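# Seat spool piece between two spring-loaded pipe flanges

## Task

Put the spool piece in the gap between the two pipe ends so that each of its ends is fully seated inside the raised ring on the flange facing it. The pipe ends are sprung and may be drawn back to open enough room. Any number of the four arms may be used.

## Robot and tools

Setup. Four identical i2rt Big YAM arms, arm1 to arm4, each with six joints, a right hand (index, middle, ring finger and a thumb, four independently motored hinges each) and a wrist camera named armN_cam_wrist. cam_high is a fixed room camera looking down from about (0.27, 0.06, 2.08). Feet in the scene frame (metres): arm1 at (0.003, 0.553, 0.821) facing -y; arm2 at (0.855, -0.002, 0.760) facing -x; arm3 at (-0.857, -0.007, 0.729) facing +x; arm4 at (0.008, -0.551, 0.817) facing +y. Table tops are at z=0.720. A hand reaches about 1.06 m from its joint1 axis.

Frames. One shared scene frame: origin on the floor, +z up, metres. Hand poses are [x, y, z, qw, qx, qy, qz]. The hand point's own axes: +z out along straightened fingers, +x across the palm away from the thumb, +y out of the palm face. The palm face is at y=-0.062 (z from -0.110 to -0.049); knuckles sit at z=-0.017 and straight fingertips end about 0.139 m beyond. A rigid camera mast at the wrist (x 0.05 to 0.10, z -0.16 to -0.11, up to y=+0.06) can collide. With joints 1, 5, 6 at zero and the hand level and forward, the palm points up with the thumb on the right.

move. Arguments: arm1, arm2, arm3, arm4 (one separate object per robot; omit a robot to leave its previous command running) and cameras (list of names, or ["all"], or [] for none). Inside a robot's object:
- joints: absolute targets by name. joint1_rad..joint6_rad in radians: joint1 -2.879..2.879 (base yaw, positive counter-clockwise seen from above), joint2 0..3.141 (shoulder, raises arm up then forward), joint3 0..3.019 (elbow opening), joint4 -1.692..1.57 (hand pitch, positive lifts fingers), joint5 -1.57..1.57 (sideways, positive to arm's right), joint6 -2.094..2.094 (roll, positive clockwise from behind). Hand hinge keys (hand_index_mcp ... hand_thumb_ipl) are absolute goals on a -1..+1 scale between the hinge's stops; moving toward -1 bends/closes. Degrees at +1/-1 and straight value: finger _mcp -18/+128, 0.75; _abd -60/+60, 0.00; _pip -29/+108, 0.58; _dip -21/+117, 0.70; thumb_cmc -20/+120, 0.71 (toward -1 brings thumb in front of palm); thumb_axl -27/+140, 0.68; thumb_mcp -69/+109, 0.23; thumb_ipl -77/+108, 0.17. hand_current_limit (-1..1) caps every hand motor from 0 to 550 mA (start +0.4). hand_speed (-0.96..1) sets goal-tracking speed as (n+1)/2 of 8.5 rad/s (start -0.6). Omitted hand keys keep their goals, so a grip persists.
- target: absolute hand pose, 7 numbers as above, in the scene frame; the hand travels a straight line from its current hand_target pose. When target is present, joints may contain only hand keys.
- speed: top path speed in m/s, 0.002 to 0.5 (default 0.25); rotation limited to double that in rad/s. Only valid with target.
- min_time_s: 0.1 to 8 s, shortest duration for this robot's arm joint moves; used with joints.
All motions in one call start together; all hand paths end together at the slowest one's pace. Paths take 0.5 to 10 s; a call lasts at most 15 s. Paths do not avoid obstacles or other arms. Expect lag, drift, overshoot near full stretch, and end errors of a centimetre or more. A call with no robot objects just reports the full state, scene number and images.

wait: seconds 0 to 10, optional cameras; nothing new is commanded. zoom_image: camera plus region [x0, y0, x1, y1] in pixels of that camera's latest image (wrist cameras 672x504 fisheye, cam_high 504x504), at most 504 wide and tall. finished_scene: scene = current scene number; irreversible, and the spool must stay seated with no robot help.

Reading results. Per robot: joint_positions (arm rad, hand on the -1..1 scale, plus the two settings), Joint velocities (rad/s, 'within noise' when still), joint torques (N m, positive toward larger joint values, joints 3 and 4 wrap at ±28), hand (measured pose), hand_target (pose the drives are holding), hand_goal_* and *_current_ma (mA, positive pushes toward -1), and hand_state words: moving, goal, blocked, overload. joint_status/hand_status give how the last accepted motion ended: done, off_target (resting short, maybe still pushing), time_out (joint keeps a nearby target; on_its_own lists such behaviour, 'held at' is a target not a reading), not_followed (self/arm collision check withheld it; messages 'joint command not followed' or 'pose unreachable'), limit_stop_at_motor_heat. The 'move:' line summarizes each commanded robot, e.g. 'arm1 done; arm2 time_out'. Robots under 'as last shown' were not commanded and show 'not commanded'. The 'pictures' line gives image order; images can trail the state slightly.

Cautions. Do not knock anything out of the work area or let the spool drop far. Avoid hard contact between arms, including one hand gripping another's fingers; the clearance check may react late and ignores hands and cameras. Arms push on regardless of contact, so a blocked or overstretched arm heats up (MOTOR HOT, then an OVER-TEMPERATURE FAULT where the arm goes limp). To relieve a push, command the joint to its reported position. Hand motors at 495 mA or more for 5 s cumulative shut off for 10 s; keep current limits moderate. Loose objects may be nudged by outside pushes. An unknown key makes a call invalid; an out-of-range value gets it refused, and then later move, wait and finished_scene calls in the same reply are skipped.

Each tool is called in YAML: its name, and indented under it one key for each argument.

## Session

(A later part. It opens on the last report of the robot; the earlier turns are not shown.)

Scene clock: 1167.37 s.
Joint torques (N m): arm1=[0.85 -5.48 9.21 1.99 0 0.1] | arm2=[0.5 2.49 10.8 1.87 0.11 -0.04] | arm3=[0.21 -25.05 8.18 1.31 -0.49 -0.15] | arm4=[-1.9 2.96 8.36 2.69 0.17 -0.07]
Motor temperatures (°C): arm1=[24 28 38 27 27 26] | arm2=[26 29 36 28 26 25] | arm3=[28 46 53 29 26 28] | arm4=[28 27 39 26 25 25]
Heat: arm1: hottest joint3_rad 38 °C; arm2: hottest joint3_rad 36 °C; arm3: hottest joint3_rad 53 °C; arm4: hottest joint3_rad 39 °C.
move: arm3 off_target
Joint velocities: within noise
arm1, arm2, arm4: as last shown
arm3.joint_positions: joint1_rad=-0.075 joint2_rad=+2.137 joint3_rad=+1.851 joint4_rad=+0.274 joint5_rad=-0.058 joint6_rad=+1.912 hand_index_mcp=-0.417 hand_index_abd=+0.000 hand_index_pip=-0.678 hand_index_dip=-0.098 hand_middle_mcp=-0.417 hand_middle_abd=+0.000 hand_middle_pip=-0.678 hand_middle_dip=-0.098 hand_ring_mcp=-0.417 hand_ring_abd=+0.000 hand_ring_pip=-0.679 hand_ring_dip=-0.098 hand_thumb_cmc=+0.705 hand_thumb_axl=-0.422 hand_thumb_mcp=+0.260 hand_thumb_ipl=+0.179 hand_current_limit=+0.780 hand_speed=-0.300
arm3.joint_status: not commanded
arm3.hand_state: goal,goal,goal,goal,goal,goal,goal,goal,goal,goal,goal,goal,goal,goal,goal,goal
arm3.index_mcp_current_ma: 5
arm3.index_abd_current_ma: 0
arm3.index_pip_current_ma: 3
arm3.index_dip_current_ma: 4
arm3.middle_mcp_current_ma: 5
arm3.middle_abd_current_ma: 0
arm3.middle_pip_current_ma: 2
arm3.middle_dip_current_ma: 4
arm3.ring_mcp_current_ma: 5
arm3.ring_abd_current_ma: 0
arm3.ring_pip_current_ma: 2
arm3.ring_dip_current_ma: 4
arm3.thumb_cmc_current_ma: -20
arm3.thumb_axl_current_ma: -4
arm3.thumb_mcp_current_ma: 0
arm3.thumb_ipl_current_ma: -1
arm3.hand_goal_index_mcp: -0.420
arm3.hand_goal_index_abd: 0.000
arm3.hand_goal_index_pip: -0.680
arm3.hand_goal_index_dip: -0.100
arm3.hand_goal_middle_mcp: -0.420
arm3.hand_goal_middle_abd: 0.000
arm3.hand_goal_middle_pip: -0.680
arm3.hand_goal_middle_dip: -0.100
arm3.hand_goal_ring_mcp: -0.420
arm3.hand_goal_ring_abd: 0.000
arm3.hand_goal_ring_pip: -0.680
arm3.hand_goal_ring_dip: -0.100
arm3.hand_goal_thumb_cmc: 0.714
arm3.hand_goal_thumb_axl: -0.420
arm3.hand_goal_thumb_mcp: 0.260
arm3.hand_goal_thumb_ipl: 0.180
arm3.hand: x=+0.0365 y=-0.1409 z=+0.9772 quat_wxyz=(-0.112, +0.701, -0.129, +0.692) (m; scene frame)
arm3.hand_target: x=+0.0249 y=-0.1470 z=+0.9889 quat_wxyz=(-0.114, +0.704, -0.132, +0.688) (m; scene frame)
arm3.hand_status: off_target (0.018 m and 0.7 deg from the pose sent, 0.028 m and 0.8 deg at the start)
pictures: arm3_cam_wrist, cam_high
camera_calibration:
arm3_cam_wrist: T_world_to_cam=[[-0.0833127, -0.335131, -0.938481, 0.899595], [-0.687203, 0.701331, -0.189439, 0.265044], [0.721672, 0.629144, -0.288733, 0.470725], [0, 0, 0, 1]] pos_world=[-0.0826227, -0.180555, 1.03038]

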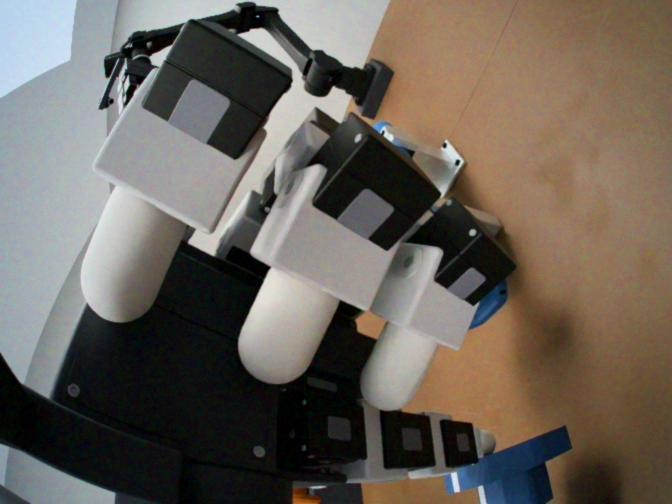

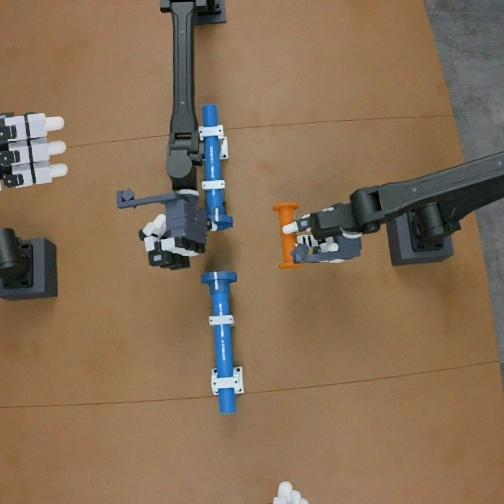

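move:
  arm3: {"target":[0.0080,-0.1480,0.992,-0.1112,0.7190,-0.1348,0.6729],"speed":0.06}
  cameras: ["arm3_cam_wrist","cam_high"]

zoom_image:
  camera: "cam_high"
  region: [130, 190, 280, 320]

zoom_image:
  camera: "arm3_cam_wrist"
  region: [420, 260, 600, 504]

Scene clock: 1176.40 s.
Joint torques (N m): arm1=[0.85 -5.54 9.22 2 0 0.1] | arm2=[0.5 2.37 10.77 1.87 0.14 -0.03] | arm3=[0.09 -26.4 7.49 -0.31 -0.76 -0.18] | arm4=[-1.55 3.37 8.32 2.55 0.19 -0.09]
Motor temperatures (°C): arm1=[24 28 38 27 27 26] | arm2=[26 28 36 28 26 25] | arm3=[28 45 52 28 26 28] | arm4=[28 27 39 26 25 25]
Heat: arm1: hottest joint3_rad 38 °C; arm2: hottest joint3_rad 36 °C; arm3: hottest joint3_rad 52 °C; arm4: hottest joint3_rad 39 °C.
move: arm3 off_target
Joint velocities: within noise
arm1.joint_positions: joint1_rad=+0.116 joint2_rad=+1.059 joint3_rad=+0.602 joint4_rad=-1.014 joint5_rad=+0.046 joint6_rad=+0.055 hand_index_mcp=+0.121 hand_index_abd=+0.000 hand_index_pip=-0.405 hand_index_dip=+1.000 hand_middle_mcp=+0.121 hand_middle_abd=+0.000 hand_middle_pip=-0.387 hand_middle_dip=+1.000 hand_ring_mcp=-0.901 hand_ring_abd=+0.030 hand_ring_pip=-0.136 hand_ring_dip=+0.264 hand_thumb_cmc=-0.662 hand_thumb_axl=+0.678 hand_thumb_mcp=-0.064 hand_thumb_ipl=+0.188 hand_current_limit=+0.750 hand_speed=-0.700
arm1.joint_status: not commanded
arm1.hand_state: blocked,goal,blocked,goal,blocked,goal,blocked,goal,goal,blocked,goal,goal,goal,goal,blocked,goal
arm1.index_mcp_current_ma: 315
arm1.index_abd_current_ma: 1
arm1.index_pip_current_ma: 92
arm1.index_dip_current_ma: 0
arm1.middle_mcp_current_ma: 316
arm1.middle_abd_current_ma: 1
arm1.middle_pip_current_ma: 166
arm1.middle_dip_current_ma: 0
arm1.ring_mcp_current_ma: -3
arm1.ring_abd_current_ma: 95
arm1.ring_pip_current_ma: 46
arm1.ring_dip_current_ma: 13
arm1.thumb_cmc_current_ma: -5
arm1.thumb_axl_current_ma: 0
arm1.thumb_mcp_current_ma: 424
arm1.thumb_ipl_current_ma: 97
arm1.hand_goal_index_mcp: 0.050
arm1.hand_goal_index_abd: 0.000
arm1.hand_goal_index_pip: -0.430
arm1.hand_goal_index_dip: 1.000
arm1.hand_goal_middle_mcp: 0.050
arm1.hand_goal_middle_abd: 0.000
arm1.hand_goal_middle_pip: -0.430
arm1.hand_goal_middle_dip: 1.000
arm1.hand_goal_ring_mcp: -0.900
arm1.hand_goal_ring_abd: 0.000
arm1.hand_goal_ring_pip: -0.150
arm1.hand_goal_ring_dip: 0.260
arm1.hand_goal_thumb_cmc: -0.660
arm1.hand_goal_thumb_axl: 0.678
arm1.hand_goal_thumb_mcp: -0.140
arm1.hand_goal_thumb_ipl: 0.168
arm1.hand: x=+0.0019 y=+0.2047 z=+0.9097 quat_wxyz=(+0.052, +0.998, +0.023, -0.015) (m; scene frame)
arm1.hand_target: x=-0.0001 y=+0.1907 z=+0.9302 quat_wxyz=(+0.087, +0.996, +0.014, -0.012) (m; scene frame)
arm1.hand_status: not commanded
arm2.joint_positions: joint1_rad=-0.390 joint2_rad=+0.631 joint3_rad=+1.389 joint4_rad=-1.305 joint5_rad=-0.099 joint6_rad=+1.040 hand_index_mcp=+0.755 hand_index_abd=+0.000 hand_index_pip=+0.577 hand_index_dip=+0.696 hand_middle_mcp=+0.755 hand_middle_abd=+0.000 hand_middle_pip=+0.577 hand_middle_dip=+0.696 hand_ring_mcp=+0.755 hand_ring_abd=+0.000 hand_ring_pip=+0.577 hand_ring_dip=+0.696 hand_thumb_cmc=+0.715 hand_thumb_axl=-0.398 hand_thumb_mcp=+0.229 hand_thumb_ipl=+0.168 hand_current_limit=+0.780 hand_speed=-0.600
arm2.joint_status: not commanded
arm2.hand_state: goal,goal,goal,goal,goal,goal,goal,goal,goal,goal,goal,goal,goal,goal,goal,goal
arm2.index_mcp_current_ma: 0
arm2.index_abd_current_ma: 0
arm2.index_pip_current_ma: 0
arm2.index_dip_current_ma: 0
arm2.middle_mcp_current_ma: 0
arm2.middle_abd_current_ma: 0
arm2.middle_pip_current_ma: 0
arm2.middle_dip_current_ma: 0
arm2.ring_mcp_current_ma: 0
arm2.ring_abd_current_ma: 0
arm2.ring_pip_current_ma: 0
arm2.ring_dip_current_ma: 0
arm2.thumb_cmc_current_ma: 0
arm2.thumb_axl_current_ma: 0
arm2.thumb_mcp_current_ma: 0
arm2.thumb_ipl_current_ma: 0
arm2.hand_goal_index_mcp: 0.754
arm2.hand_goal_index_abd: 0.000
arm2.hand_goal_index_pip: 0.576
arm2.hand_goal_index_dip: 0.696
arm2.hand_goal_middle_mcp: 0.754
arm2.hand_goal_middle_abd: 0.000
arm2.hand_goal_middle_pip: 0.576
arm2.hand_goal_middle_dip: 0.696
arm2.hand_goal_ring_mcp: 0.754
arm2.hand_goal_ring_abd: 0.000
arm2.hand_goal_ring_pip: 0.576
arm2.hand_goal_ring_dip: 0.696
arm2.hand_goal_thumb_cmc: 0.714
arm2.hand_goal_thumb_axl: -0.400
arm2.hand_goal_thumb_mcp: 0.230
arm2.hand_goal_thumb_ipl: 0.170
arm2.hand: x=+0.6376 y=+0.1611 z=+1.3188 quat_wxyz=(-0.457, -0.083, +0.867, +0.181) (m; scene frame)
arm2.hand_target: x=+0.6402 y=+0.1600 z=+1.3329 quat_wxyz=(-0.469, -0.084, +0.859, +0.188) (m; scene frame)
arm2.hand_status: not commanded
arm3.joint_positions: joint1_rad=-0.075 joint2_rad=+2.115 joint3_rad=+1.822 joint4_rad=+0.268 joint5_rad=-0.053 joint6_rad=+1.912 hand_index_mcp=-0.417 hand_index_abd=+0.000 hand_index_pip=-0.678 hand_index_dip=-0.098 hand_middle_mcp=-0.417 hand_middle_abd=+0.000 hand_middle_pip=-0.678 hand_middle_dip=-0.098 hand_ring_mcp=-0.417 hand_ring_abd=+0.000 hand_ring_pip=-0.679 hand_ring_dip=-0.098 hand_thumb_cmc=+0.703 hand_thumb_axl=-0.423 hand_thumb_mcp=+0.260 hand_thumb_ipl=+0.180 hand_current_limit=+0.780 hand_speed=-0.300
arm3.joint_status: not commanded
arm3.hand_state: goal,goal,goal,goal,goal,goal,goal,goal,goal,goal,goal,goal,goal,goal,goal,goal
arm3.index_mcp_current_ma: 5
arm3.index_abd_current_ma: 0
arm3.index_pip_current_ma: 3
arm3.index_dip_current_ma: 4
arm3.middle_mcp_current_ma: 5
arm3.middle_abd_current_ma: 0
arm3.middle_pip_current_ma: 2
arm3.middle_dip_current_ma: 4
arm3.ring_mcp_current_ma: 5
arm3.ring_abd_current_ma: 0
arm3.ring_pip_current_ma: 2
arm3.ring_dip_current_ma: 4
arm3.thumb_cmc_current_ma: -27
arm3.thumb_axl_current_ma: -7
arm3.thumb_mcp_current_ma: 0
arm3.thumb_ipl_current_ma: -1
arm3.hand_goal_index_mcp: -0.420
arm3.hand_goal_index_abd: 0.000
arm3.hand_goal_index_pip: -0.680
arm3.hand_goal_index_dip: -0.100
arm3.hand_goal_middle_mcp: -0.420
arm3.hand_goal_middle_abd: 0.000
arm3.hand_goal_middle_pip: -0.680
arm3.hand_goal_middle_dip: -0.100
arm3.hand_goal_ring_mcp: -0.420
arm3.hand_goal_ring_abd: 0.000
arm3.hand_goal_ring_pip: -0.680
arm3.hand_goal_ring_dip: -0.100
arm3.hand_goal_thumb_cmc: 0.714
arm3.hand_goal_thumb_axl: -0.420
arm3.hand_goal_thumb_mcp: 0.260
arm3.hand_goal_thumb_ipl: 0.180
arm3.hand: x=+0.0282 y=-0.1411 z=+0.9769 quat_wxyz=(-0.110, +0.706, -0.132, +0.687) (m; scene frame)
arm3.hand_target: x=+0.0096 y=-0.1480 z=+0.9914 quat_wxyz=(-0.111, +0.718, -0.135, +0.674) (m; scene frame)
arm3.hand_status: off_target (0.026 m and 2.3 deg from the pose sent, 0.033 m and 3.1 deg at the start)
arm4.joint_positions: joint1_rad=+0.260 joint2_rad=+0.524 joint3_rad=+1.368 joint4_rad=-1.198 joint5_rad=+0.064 joint6_rad=+1.102 hand_index_mcp=+0.755 hand_index_abd=+0.001 hand_index_pip=+0.577 hand_index_dip=+0.696 hand_middle_mcp=+0.755 hand_middle_abd=+0.001 hand_middle_pip=+0.577 hand_middle_dip=+0.696 hand_ring_mcp=+0.756 hand_ring_abd=+0.001 hand_ring_pip=+0.577 hand_ring_dip=+0.696 hand_thumb_cmc=+0.715 hand_thumb_axl=+0.677 hand_thumb_mcp=+0.226 hand_thumb_ipl=+0.168 hand_current_limit=+0.400 hand_speed=-0.600
arm4.joint_status: not commanded
arm4.hand_state: goal,goal,goal,goal,goal,goal,goal,goal,goal,goal,goal,goal,goal,goal,goal,goal
arm4.index_mcp_current_ma: 0
arm4.index_abd_current_ma: 0
arm4.index_pip_current_ma: 0
arm4.index_dip_current_ma: 0
arm4.middle_mcp_current_ma: 0
arm4.middle_abd_current_ma: 0
arm4.middle_pip_current_ma: 0
arm4.middle_dip_current_ma: 0
arm4.ring_mcp_current_ma: 0
arm4.ring_abd_current_ma: 0
arm4.ring_pip_current_ma: 0
arm4.ring_dip_current_ma: 0
arm4.thumb_cmc_current_ma: 0
arm4.thumb_axl_current_ma: 0
arm4.thumb_mcp_current_ma: 0
arm4.thumb_ipl_current_ma: 0
arm4.hand_goal_index_mcp: 0.754
arm4.hand_goal_index_abd: 0.000
arm4.hand_goal_index_pip: 0.576
arm4.hand_goal_index_dip: 0.696
arm4.hand_goal_middle_mcp: 0.754
arm4.hand_goal_middle_abd: 0.000
arm4.hand_goal_middle_pip: 0.576
arm4.hand_goal_middle_dip: 0.696
arm4.hand_goal_ring_mcp: 0.754
arm4.hand_goal_ring_abd: 0.000
arm4.hand_goal_ring_pip: 0.576
arm4.hand_goal_ring_dip: 0.696
arm4.hand_goal_thumb_cmc: 0.714
arm4.hand_goal_thumb_axl: 0.678
arm4.hand_goal_thumb_mcp: 0.226
arm4.hand_goal_thumb_ipl: 0.168
arm4.hand: x=+0.0360 y=-0.3143 z=+1.4136 quat_wxyz=(-0.335, +0.346, +0.746, +0.459) (m; scene frame)
arm4.hand_target: x=+0.0370 y=-0.3183 z=+1.4262 quat_wxyz=(-0.342, +0.343, +0.739, +0.469) (m; scene frame)
arm4.hand_status: not commanded
pictures: arm3_cam_wrist, cam_high
camera_calibration:
arm3_cam_wrist: T_world_to_cam=[[-0.0977499, -0.33374, -0.937583, 0.898187], [-0.686277, 0.704879, -0.179358, 0.250105], [0.720742, 0.62591, -0.29794, 0.485259], [0, 0, 0, 1]] pos_world=[-0.0903076, -0.180262, 1.03156]

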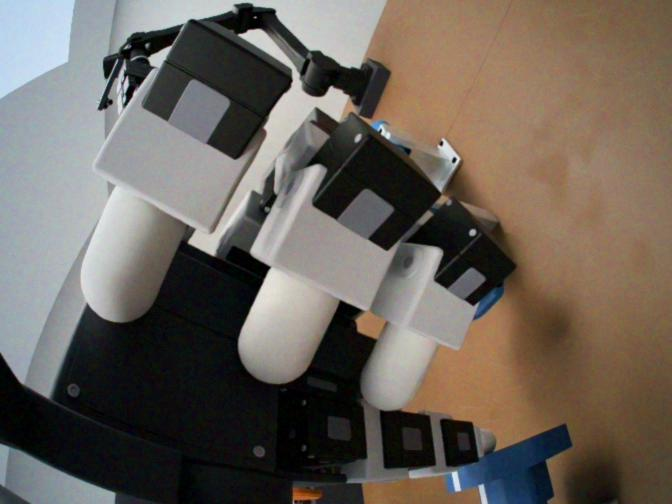

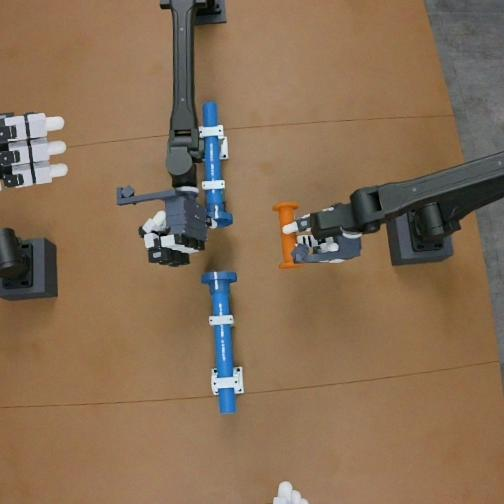

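Scaled by 3.360 from the camera's 504x504 image, which has a finer 720x720 frame.

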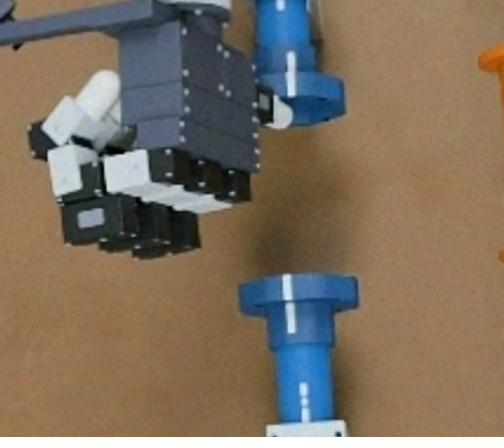

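Scaled by 2.066 from the camera's 672x504 image, which has a finer 960x720 frame.

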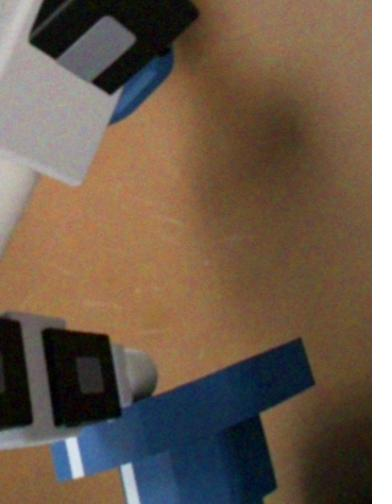

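move:
  arm3: {"target":[0.0000,-0.1480,0.994,-0.1112,0.7190,-0.1348,0.6729],"speed":0.06}
  arm2: {"target":[0.05,-0.20,1.05,-0.4946,-0.4946,0.5053,0.5053],"speed":0.3}
  cameras: ["arm2_cam_wrist","cam_high"]

zoom_image:
  camera: "cam_high"
  region: [130, 190, 280, 320]

Scene clock: 1190.00 s.
Joint torques (N m): arm1=[0.85 -5.54 9.21 2 0 0.1] | arm2=[-0.32 -14.56 14.89 2.02 0.01 -0.15] | arm3=[-0.15 -27.16 6.67 0.03 -0.97 -0.18] | arm4=[-1.26 3.08 8.28 2.61 0.16 -0.03]
Motor temperatures (°C): arm1=[24 28 38 27 27 26] | arm2=[26 29 36 28 26 25] | arm3=[28 45 50 28 27 28] | arm4=[28 27 39 26 25 25]
Heat: arm1: hottest joint3_rad 38 °C; arm2: hottest joint3_rad 36 °C; arm3: hottest joint3_rad 50 °C; arm4: hottest joint3_rad 39 °C.
move: arm2 off_target; arm3 off_target
Joint velocities: arm1=[within noise] | arm2=[within noise] | arm3=[within noise] | arm4=[0.005 -0.005 0.012 0.012 -0.037 -0.154]
arm1, arm4: as last shown
arm2.joint_positions: joint1_rad=+0.355 joint2_rad=+2.099 joint3_rad=+1.462 joint4_rad=+0.581 joint5_rad=+0.367 joint6_rad=+0.012 hand_index_mcp=+0.768 hand_index_abd=+0.001 hand_index_pip=+0.581 hand_index_dip=+0.697 hand_middle_mcp=+0.763 hand_middle_abd=+0.001 hand_middle_pip=+0.577 hand_middle_dip=+0.696 hand_ring_mcp=+0.763 hand_ring_abd=+0.001 hand_ring_pip=+0.577 hand_ring_dip=+0.696 hand_thumb_cmc=+0.722 hand_thumb_axl=-0.398 hand_thumb_mcp=+0.233 hand_thumb_ipl=+0.169 hand_current_limit=+0.780 hand_speed=-0.600
arm2.joint_status: not commanded
arm2.hand_state: goal,goal,goal,goal,goal,goal,goal,goal,goal,goal,goal,goal,goal,goal,goal,goal
arm2.index_mcp_current_ma: 5
arm2.index_abd_current_ma: 0
arm2.index_pip_current_ma: 1
arm2.index_dip_current_ma: 0
arm2.middle_mcp_current_ma: 2
arm2.middle_abd_current_ma: 0
arm2.middle_pip_current_ma: 0
arm2.middle_dip_current_ma: 0
arm2.ring_mcp_current_ma: 2
arm2.ring_abd_current_ma: 0
arm2.ring_pip_current_ma: 0
arm2.ring_dip_current_ma: 0
arm2.thumb_cmc_current_ma: 2
arm2.thumb_axl_current_ma: 0
arm2.thumb_mcp_current_ma: 0
arm2.thumb_ipl_current_ma: 0
arm2.hand_goal_index_mcp: 0.754
arm2.hand_goal_index_abd: 0.000
arm2.hand_goal_index_pip: 0.576
arm2.hand_goal_index_dip: 0.696
arm2.hand_goal_middle_mcp: 0.754
arm2.hand_goal_middle_abd: 0.000
arm2.hand_goal_middle_pip: 0.576
arm2.hand_goal_middle_dip: 0.696
arm2.hand_goal_ring_mcp: 0.754
arm2.hand_goal_ring_abd: 0.000
arm2.hand_goal_ring_pip: 0.576
arm2.hand_goal_ring_dip: 0.696
arm2.hand_goal_thumb_cmc: 0.714
arm2.hand_goal_thumb_axl: -0.400
arm2.hand_goal_thumb_mcp: 0.230
arm2.hand_goal_thumb_ipl: 0.170
arm2.hand: x=+0.0641 y=-0.1997 z=+1.0277 quat_wxyz=(-0.480, -0.511, +0.515, +0.494) (m; scene frame)
arm2.hand_target: x=+0.0525 y=-0.1993 z=+1.0499 quat_wxyz=(-0.494, -0.495, +0.505, +0.505) (m; scene frame)
arm2.hand_status: off_target (0.026 m and 3.0 deg from the pose sent, 0.740 m and 74.4 deg at the start)
arm3.joint_positions: joint1_rad=-0.075 joint2_rad=+2.102 joint3_rad=+1.802 joint4_rad=+0.268 joint5_rad=-0.049 joint6_rad=+1.912 hand_index_mcp=-0.417 hand_index_abd=+0.000 hand_index_pip=-0.678 hand_index_dip=-0.098 hand_middle_mcp=-0.420 hand_middle_abd=+0.000 hand_middle_pip=-0.678 hand_middle_dip=-0.098 hand_ring_mcp=-0.417 hand_ring_abd=+0.000 hand_ring_pip=-0.679 hand_ring_dip=-0.098 hand_thumb_cmc=+0.703 hand_thumb_axl=-0.423 hand_thumb_mcp=+0.261 hand_thumb_ipl=+0.180 hand_current_limit=+0.780 hand_speed=-0.300
arm3.joint_status: not commanded
arm3.hand_state: goal,goal,goal,goal,goal,goal,goal,goal,goal,goal,goal,goal,goal,goal,goal,goal
arm3.index_mcp_current_ma: 5
arm3.index_abd_current_ma: 0
arm3.index_pip_current_ma: 3
arm3.index_dip_current_ma: 4
arm3.middle_mcp_current_ma: 0
arm3.middle_abd_current_ma: 0
arm3.middle_pip_current_ma: 2
arm3.middle_dip_current_ma: 4
arm3.ring_mcp_current_ma: 5
arm3.ring_abd_current_ma: 0
arm3.ring_pip_current_ma: 2
arm3.ring_dip_current_ma: 4
arm3.thumb_cmc_current_ma: -27
arm3.thumb_axl_current_ma: -8
arm3.thumb_mcp_current_ma: 1
arm3.thumb_ipl_current_ma: 0
arm3.hand_goal_index_mcp: -0.420
arm3.hand_goal_index_abd: 0.000
arm3.hand_goal_index_pip: -0.680
arm3.hand_goal_index_dip: -0.100
arm3.hand_goal_middle_mcp: -0.420
arm3.hand_goal_middle_abd: 0.000
arm3.hand_goal_middle_pip: -0.680
arm3.hand_goal_middle_dip: -0.100
arm3.hand_goal_ring_mcp: -0.420
arm3.hand_goal_ring_abd: 0.000
arm3.hand_goal_ring_pip: -0.680
arm3.hand_goal_ring_dip: -0.100
arm3.hand_goal_thumb_cmc: 0.714
arm3.hand_goal_thumb_axl: -0.420
arm3.hand_goal_thumb_mcp: 0.260
arm3.hand_goal_thumb_ipl: 0.180
arm3.hand: x=+0.0232 y=-0.1415 z=+0.9755 quat_wxyz=(-0.108, +0.708, -0.134, +0.685) (m; scene frame)
arm3.hand_target: x=+0.0023 y=-0.1480 z=+0.9929 quat_wxyz=(-0.111, +0.718, -0.135, +0.673) (m; scene frame)
arm3.hand_status: off_target (0.030 m and 1.9 deg from the pose sent, 0.034 m and 2.3 deg at the start)
pictures: arm2_cam_wrist, cam_high
camera_calibration:
arm2_cam_wrist: T_world_to_cam=[[-0.0218776, 0.80813, 0.588598, -0.4054], [0.750406, 0.402296, -0.524451, 0.528924], [-0.660615, 0.430214, -0.615227, 0.880949], [0, 0, 0, 1]] pos_world=[0.176191, -0.264165, 1.05799]

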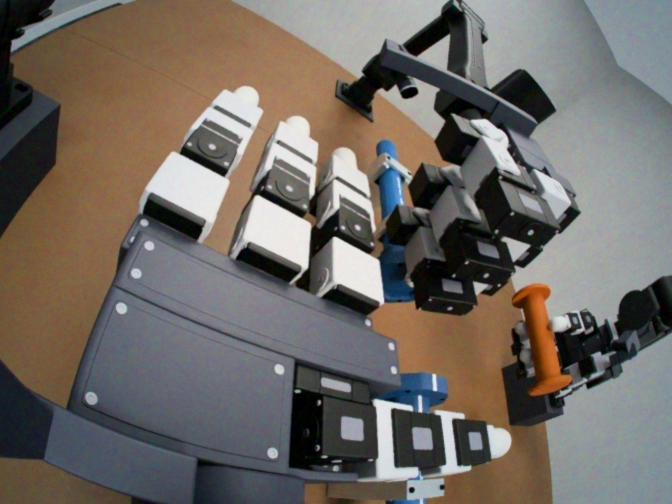

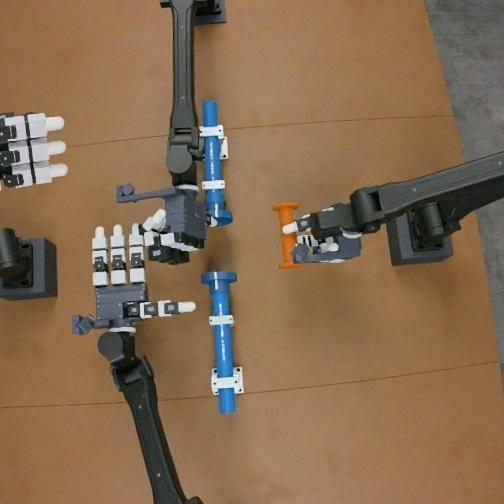

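Scaled by 3.360 from the camera's 504x504 image, which has a finer 720x720 frame.

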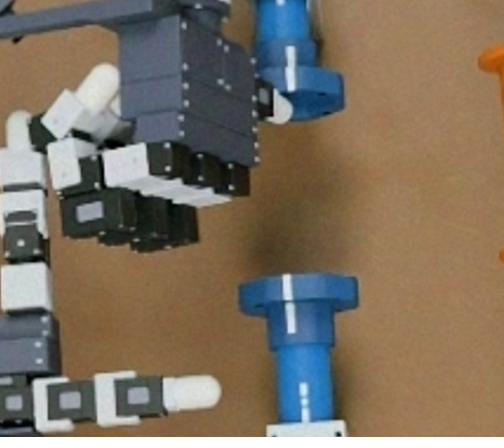

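move:
  arm2: {"target":[0.04,-0.27,0.94,-0.4946,-0.4946,0.5053,0.5053],"speed":0.2}

move:
  arm2: {"target":[-0.055,-0.25,0.93,-0.4946,-0.4946,0.5053,0.5053],"speed":0.2}
  cameras: ["arm2_cam_wrist","arm3_cam_wrist","cam_high"]

zoom_image:
  camera: "cam_high"
  region: [130, 190, 280, 320]

Scene clock: 1214.40 s.
Joint torques (N m): arm1=[0.85 -5.54 9.21 1.99 0 0.1] | arm2=[1.26 -16.56 13.72 2.47 0.28 -0.11] | arm3=[-0.32 -27.16 6.72 0.01 -0.97 -0.18] | arm4=[-1.49 2.9 8.08 2.71 0.21 -0.09]
Motor temperatures (°C): arm1=[24 28 38 27 27 26] | arm2=[26 31 38 28 26 25] | arm3=[28 51 48 28 27 28] | arm4=[28 27 39 26 25 25]
Heat: arm1: hottest joint3_rad 38 °C; arm2: hottest joint3_rad 38 °C; arm3: hottest joint2_rad 51 °C; arm4: hottest joint3_rad 39 °C.
move: arm2 off_target
Joint velocities: within noise
arm1, arm3, arm4: as last shown
arm2.joint_positions: joint1_rad=+0.434 joint2_rad=+2.358 joint3_rad=+1.599 joint4_rad=+0.691 joint5_rad=+0.450 joint6_rad=+0.012 hand_index_mcp=+0.768 hand_index_abd=+0.001 hand_index_pip=+0.581 hand_index_dip=+0.697 hand_middle_mcp=+0.763 hand_middle_abd=+0.001 hand_middle_pip=+0.577 hand_middle_dip=+0.696 hand_ring_mcp=+0.763 hand_ring_abd=+0.001 hand_ring_pip=+0.577 hand_ring_dip=+0.696 hand_thumb_cmc=+0.722 hand_thumb_axl=-0.398 hand_thumb_mcp=+0.233 hand_thumb_ipl=+0.169 hand_current_limit=+0.780 hand_speed=-0.600
arm2.joint_status: not commanded
arm2.hand_state: goal,goal,goal,goal,goal,goal,goal,goal,goal,goal,goal,goal,goal,goal,goal,goal
arm2.index_mcp_current_ma: 5
arm2.index_abd_current_ma: 0
arm2.index_pip_current_ma: 1
arm2.index_dip_current_ma: 0
arm2.middle_mcp_current_ma: 2
arm2.middle_abd_current_ma: 0
arm2.middle_pip_current_ma: 0
arm2.middle_dip_current_ma: 0
arm2.ring_mcp_current_ma: 2
arm2.ring_abd_current_ma: 0
arm2.ring_pip_current_ma: 0
arm2.ring_dip_current_ma: 0
arm2.thumb_cmc_current_ma: 2
arm2.thumb_axl_current_ma: 0
arm2.thumb_mcp_current_ma: 0
arm2.thumb_ipl_current_ma: 0
arm2.hand_goal_index_mcp: 0.754
arm2.hand_goal_index_abd: 0.000
arm2.hand_goal_index_pip: 0.576
arm2.hand_goal_index_dip: 0.696
arm2.hand_goal_middle_mcp: 0.754
arm2.hand_goal_middle_abd: 0.000
arm2.hand_goal_middle_pip: 0.576
arm2.hand_goal_middle_dip: 0.696
arm2.hand_goal_ring_mcp: 0.754
arm2.hand_goal_ring_abd: 0.000
arm2.hand_goal_ring_pip: 0.576
arm2.hand_goal_ring_dip: 0.696
arm2.hand_goal_thumb_cmc: 0.714
arm2.hand_goal_thumb_axl: -0.400
arm2.hand_goal_thumb_mcp: 0.230
arm2.hand_goal_thumb_ipl: 0.170
arm2.hand: x=+0.0497 y=-0.2629 z=+0.9160 quat_wxyz=(-0.474, -0.514, +0.515, +0.495) (m; scene frame)
arm2.hand_target: x=+0.0421 y=-0.2693 z=+0.9398 quat_wxyz=(-0.494, -0.495, +0.506, +0.505) (m; scene frame)
arm2.hand_status: off_target (0.027 m and 3.7 deg from the pose sent, 0.115 m and 3.0 deg at the start)
pictures: none

Scene clock: 1216.13 s.
Joint torques (N m): arm1=[0.85 -5.54 9.21 1.99 0 0.1] | arm2=[0.79 -18.14 15.6 1.52 0.06 -0.14] | arm3=[-0.21 -27.16 6.69 -0.05 -0.97 -0.18] | arm4=[-1.14 3.84 8.24 2.61 0.23 -0.08]
Motor temperatures (°C): arm1=[24 28 38 27 27 26] | arm2=[26 31 38 28 26 25] | arm3=[28 51 48 28 27 28] | arm4=[28 27 39 26 25 25]
Heat: arm1: hottest joint3_rad 38 °C; arm2: hottest joint3_rad 38 °C; arm3: hottest joint2_rad 51 °C; arm4: hottest joint3_rad 39 °C.
move: arm2 off_target
Joint velocities: within noise
arm1, arm3, arm4: as last shown
arm2.joint_positions: joint1_rad=+0.365 joint2_rad=+2.554 joint3_rad=+1.993 joint4_rad=+0.526 joint5_rad=+0.380 joint6_rad=+0.011 hand_index_mcp=+0.768 hand_index_abd=+0.001 hand_index_pip=+0.581 hand_index_dip=+0.697 hand_middle_mcp=+0.763 hand_middle_abd=+0.001 hand_middle_pip=+0.577 hand_middle_dip=+0.696 hand_ring_mcp=+0.763 hand_ring_abd=+0.001 hand_ring_pip=+0.577 hand_ring_dip=+0.696 hand_thumb_cmc=+0.722 hand_thumb_axl=-0.398 hand_thumb_mcp=+0.233 hand_thumb_ipl=+0.169 hand_current_limit=+0.780 hand_speed=-0.600
arm2.joint_status: not commanded
arm2.hand_state: goal,goal,goal,goal,goal,goal,goal,goal,goal,goal,goal,goal,goal,goal,goal,goal
arm2.index_mcp_current_ma: 5
arm2.index_abd_current_ma: 0
arm2.index_pip_current_ma: 1
arm2.index_dip_current_ma: 0
arm2.middle_mcp_current_ma: 2
arm2.middle_abd_current_ma: 0
arm2.middle_pip_current_ma: 0
arm2.middle_dip_current_ma: 0
arm2.ring_mcp_current_ma: 2
arm2.ring_abd_current_ma: 0
arm2.ring_pip_current_ma: 0
arm2.ring_dip_current_ma: 0
arm2.thumb_cmc_current_ma: 2
arm2.thumb_axl_current_ma: 0
arm2.thumb_mcp_current_ma: 0
arm2.thumb_ipl_current_ma: 0
arm2.hand_goal_index_mcp: 0.754
arm2.hand_goal_index_abd: 0.000
arm2.hand_goal_index_pip: 0.576
arm2.hand_goal_index_dip: 0.696
arm2.hand_goal_middle_mcp: 0.754
arm2.hand_goal_middle_abd: 0.000
arm2.hand_goal_middle_pip: 0.576
arm2.hand_goal_middle_dip: 0.696
arm2.hand_goal_ring_mcp: 0.754
arm2.hand_goal_ring_abd: 0.000
arm2.hand_goal_ring_pip: 0.576
arm2.hand_goal_ring_dip: 0.696
arm2.hand_goal_thumb_cmc: 0.714
arm2.hand_goal_thumb_axl: -0.400
arm2.hand_goal_thumb_mcp: 0.230
arm2.hand_goal_thumb_ipl: 0.170
arm2.hand: x=-0.0440 y=-0.2472 z=+0.9169 quat_wxyz=(-0.486, -0.504, +0.512, +0.498) (m; scene frame)
arm2.hand_target: x=-0.0528 y=-0.2495 z=+0.9302 quat_wxyz=(-0.495, -0.495, +0.505, +0.505) (m; scene frame)
arm2.hand_status: off_target (0.017 m and 1.8 deg from the pose sent, 0.106 m and 3.6 deg at the start)
pictures: arm2_cam_wrist, arm3_cam_wrist, cam_high
camera_calibration:
arm2_cam_wrist: T_world_to_cam=[[-0.00845417, 0.811602, 0.584149, -0.2986], [0.740678, 0.397546, -0.541621, 0.585165], [-0.671807, 0.428088, -0.604497, 0.750975], [0, 0, 0, 1]] pos_world=[0.0685672, -0.311769, 0.945327]
arm3_cam_wrist: T_world_to_cam=[[-0.105987, -0.33301, -0.936948, 0.895966], [-0.68459, 0.707823, -0.174134, 0.241963], [0.721182, 0.622969, -0.302995, 0.493227], [0, 0, 0, 1]] pos_world=[-0.0951004, -0.180167, 1.03105]

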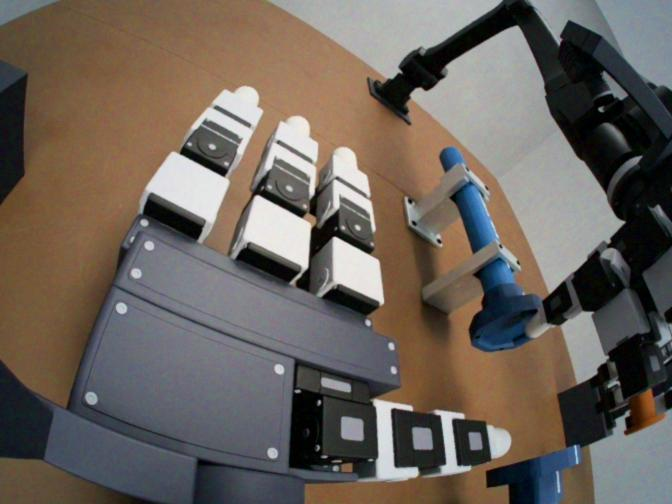

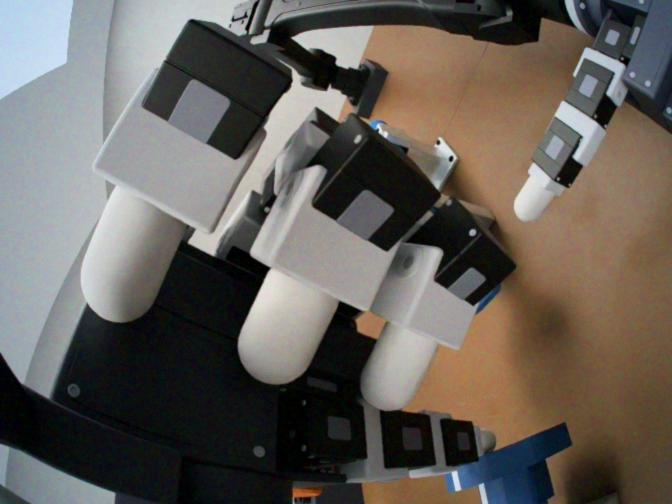

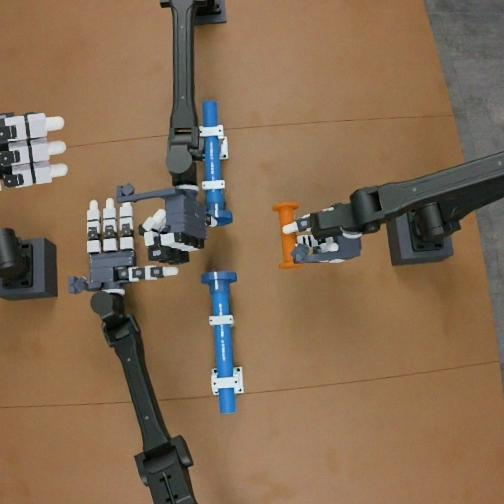

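Scaled by 3.360 from the camera's 504x504 image, which has a finer 720x720 frame.

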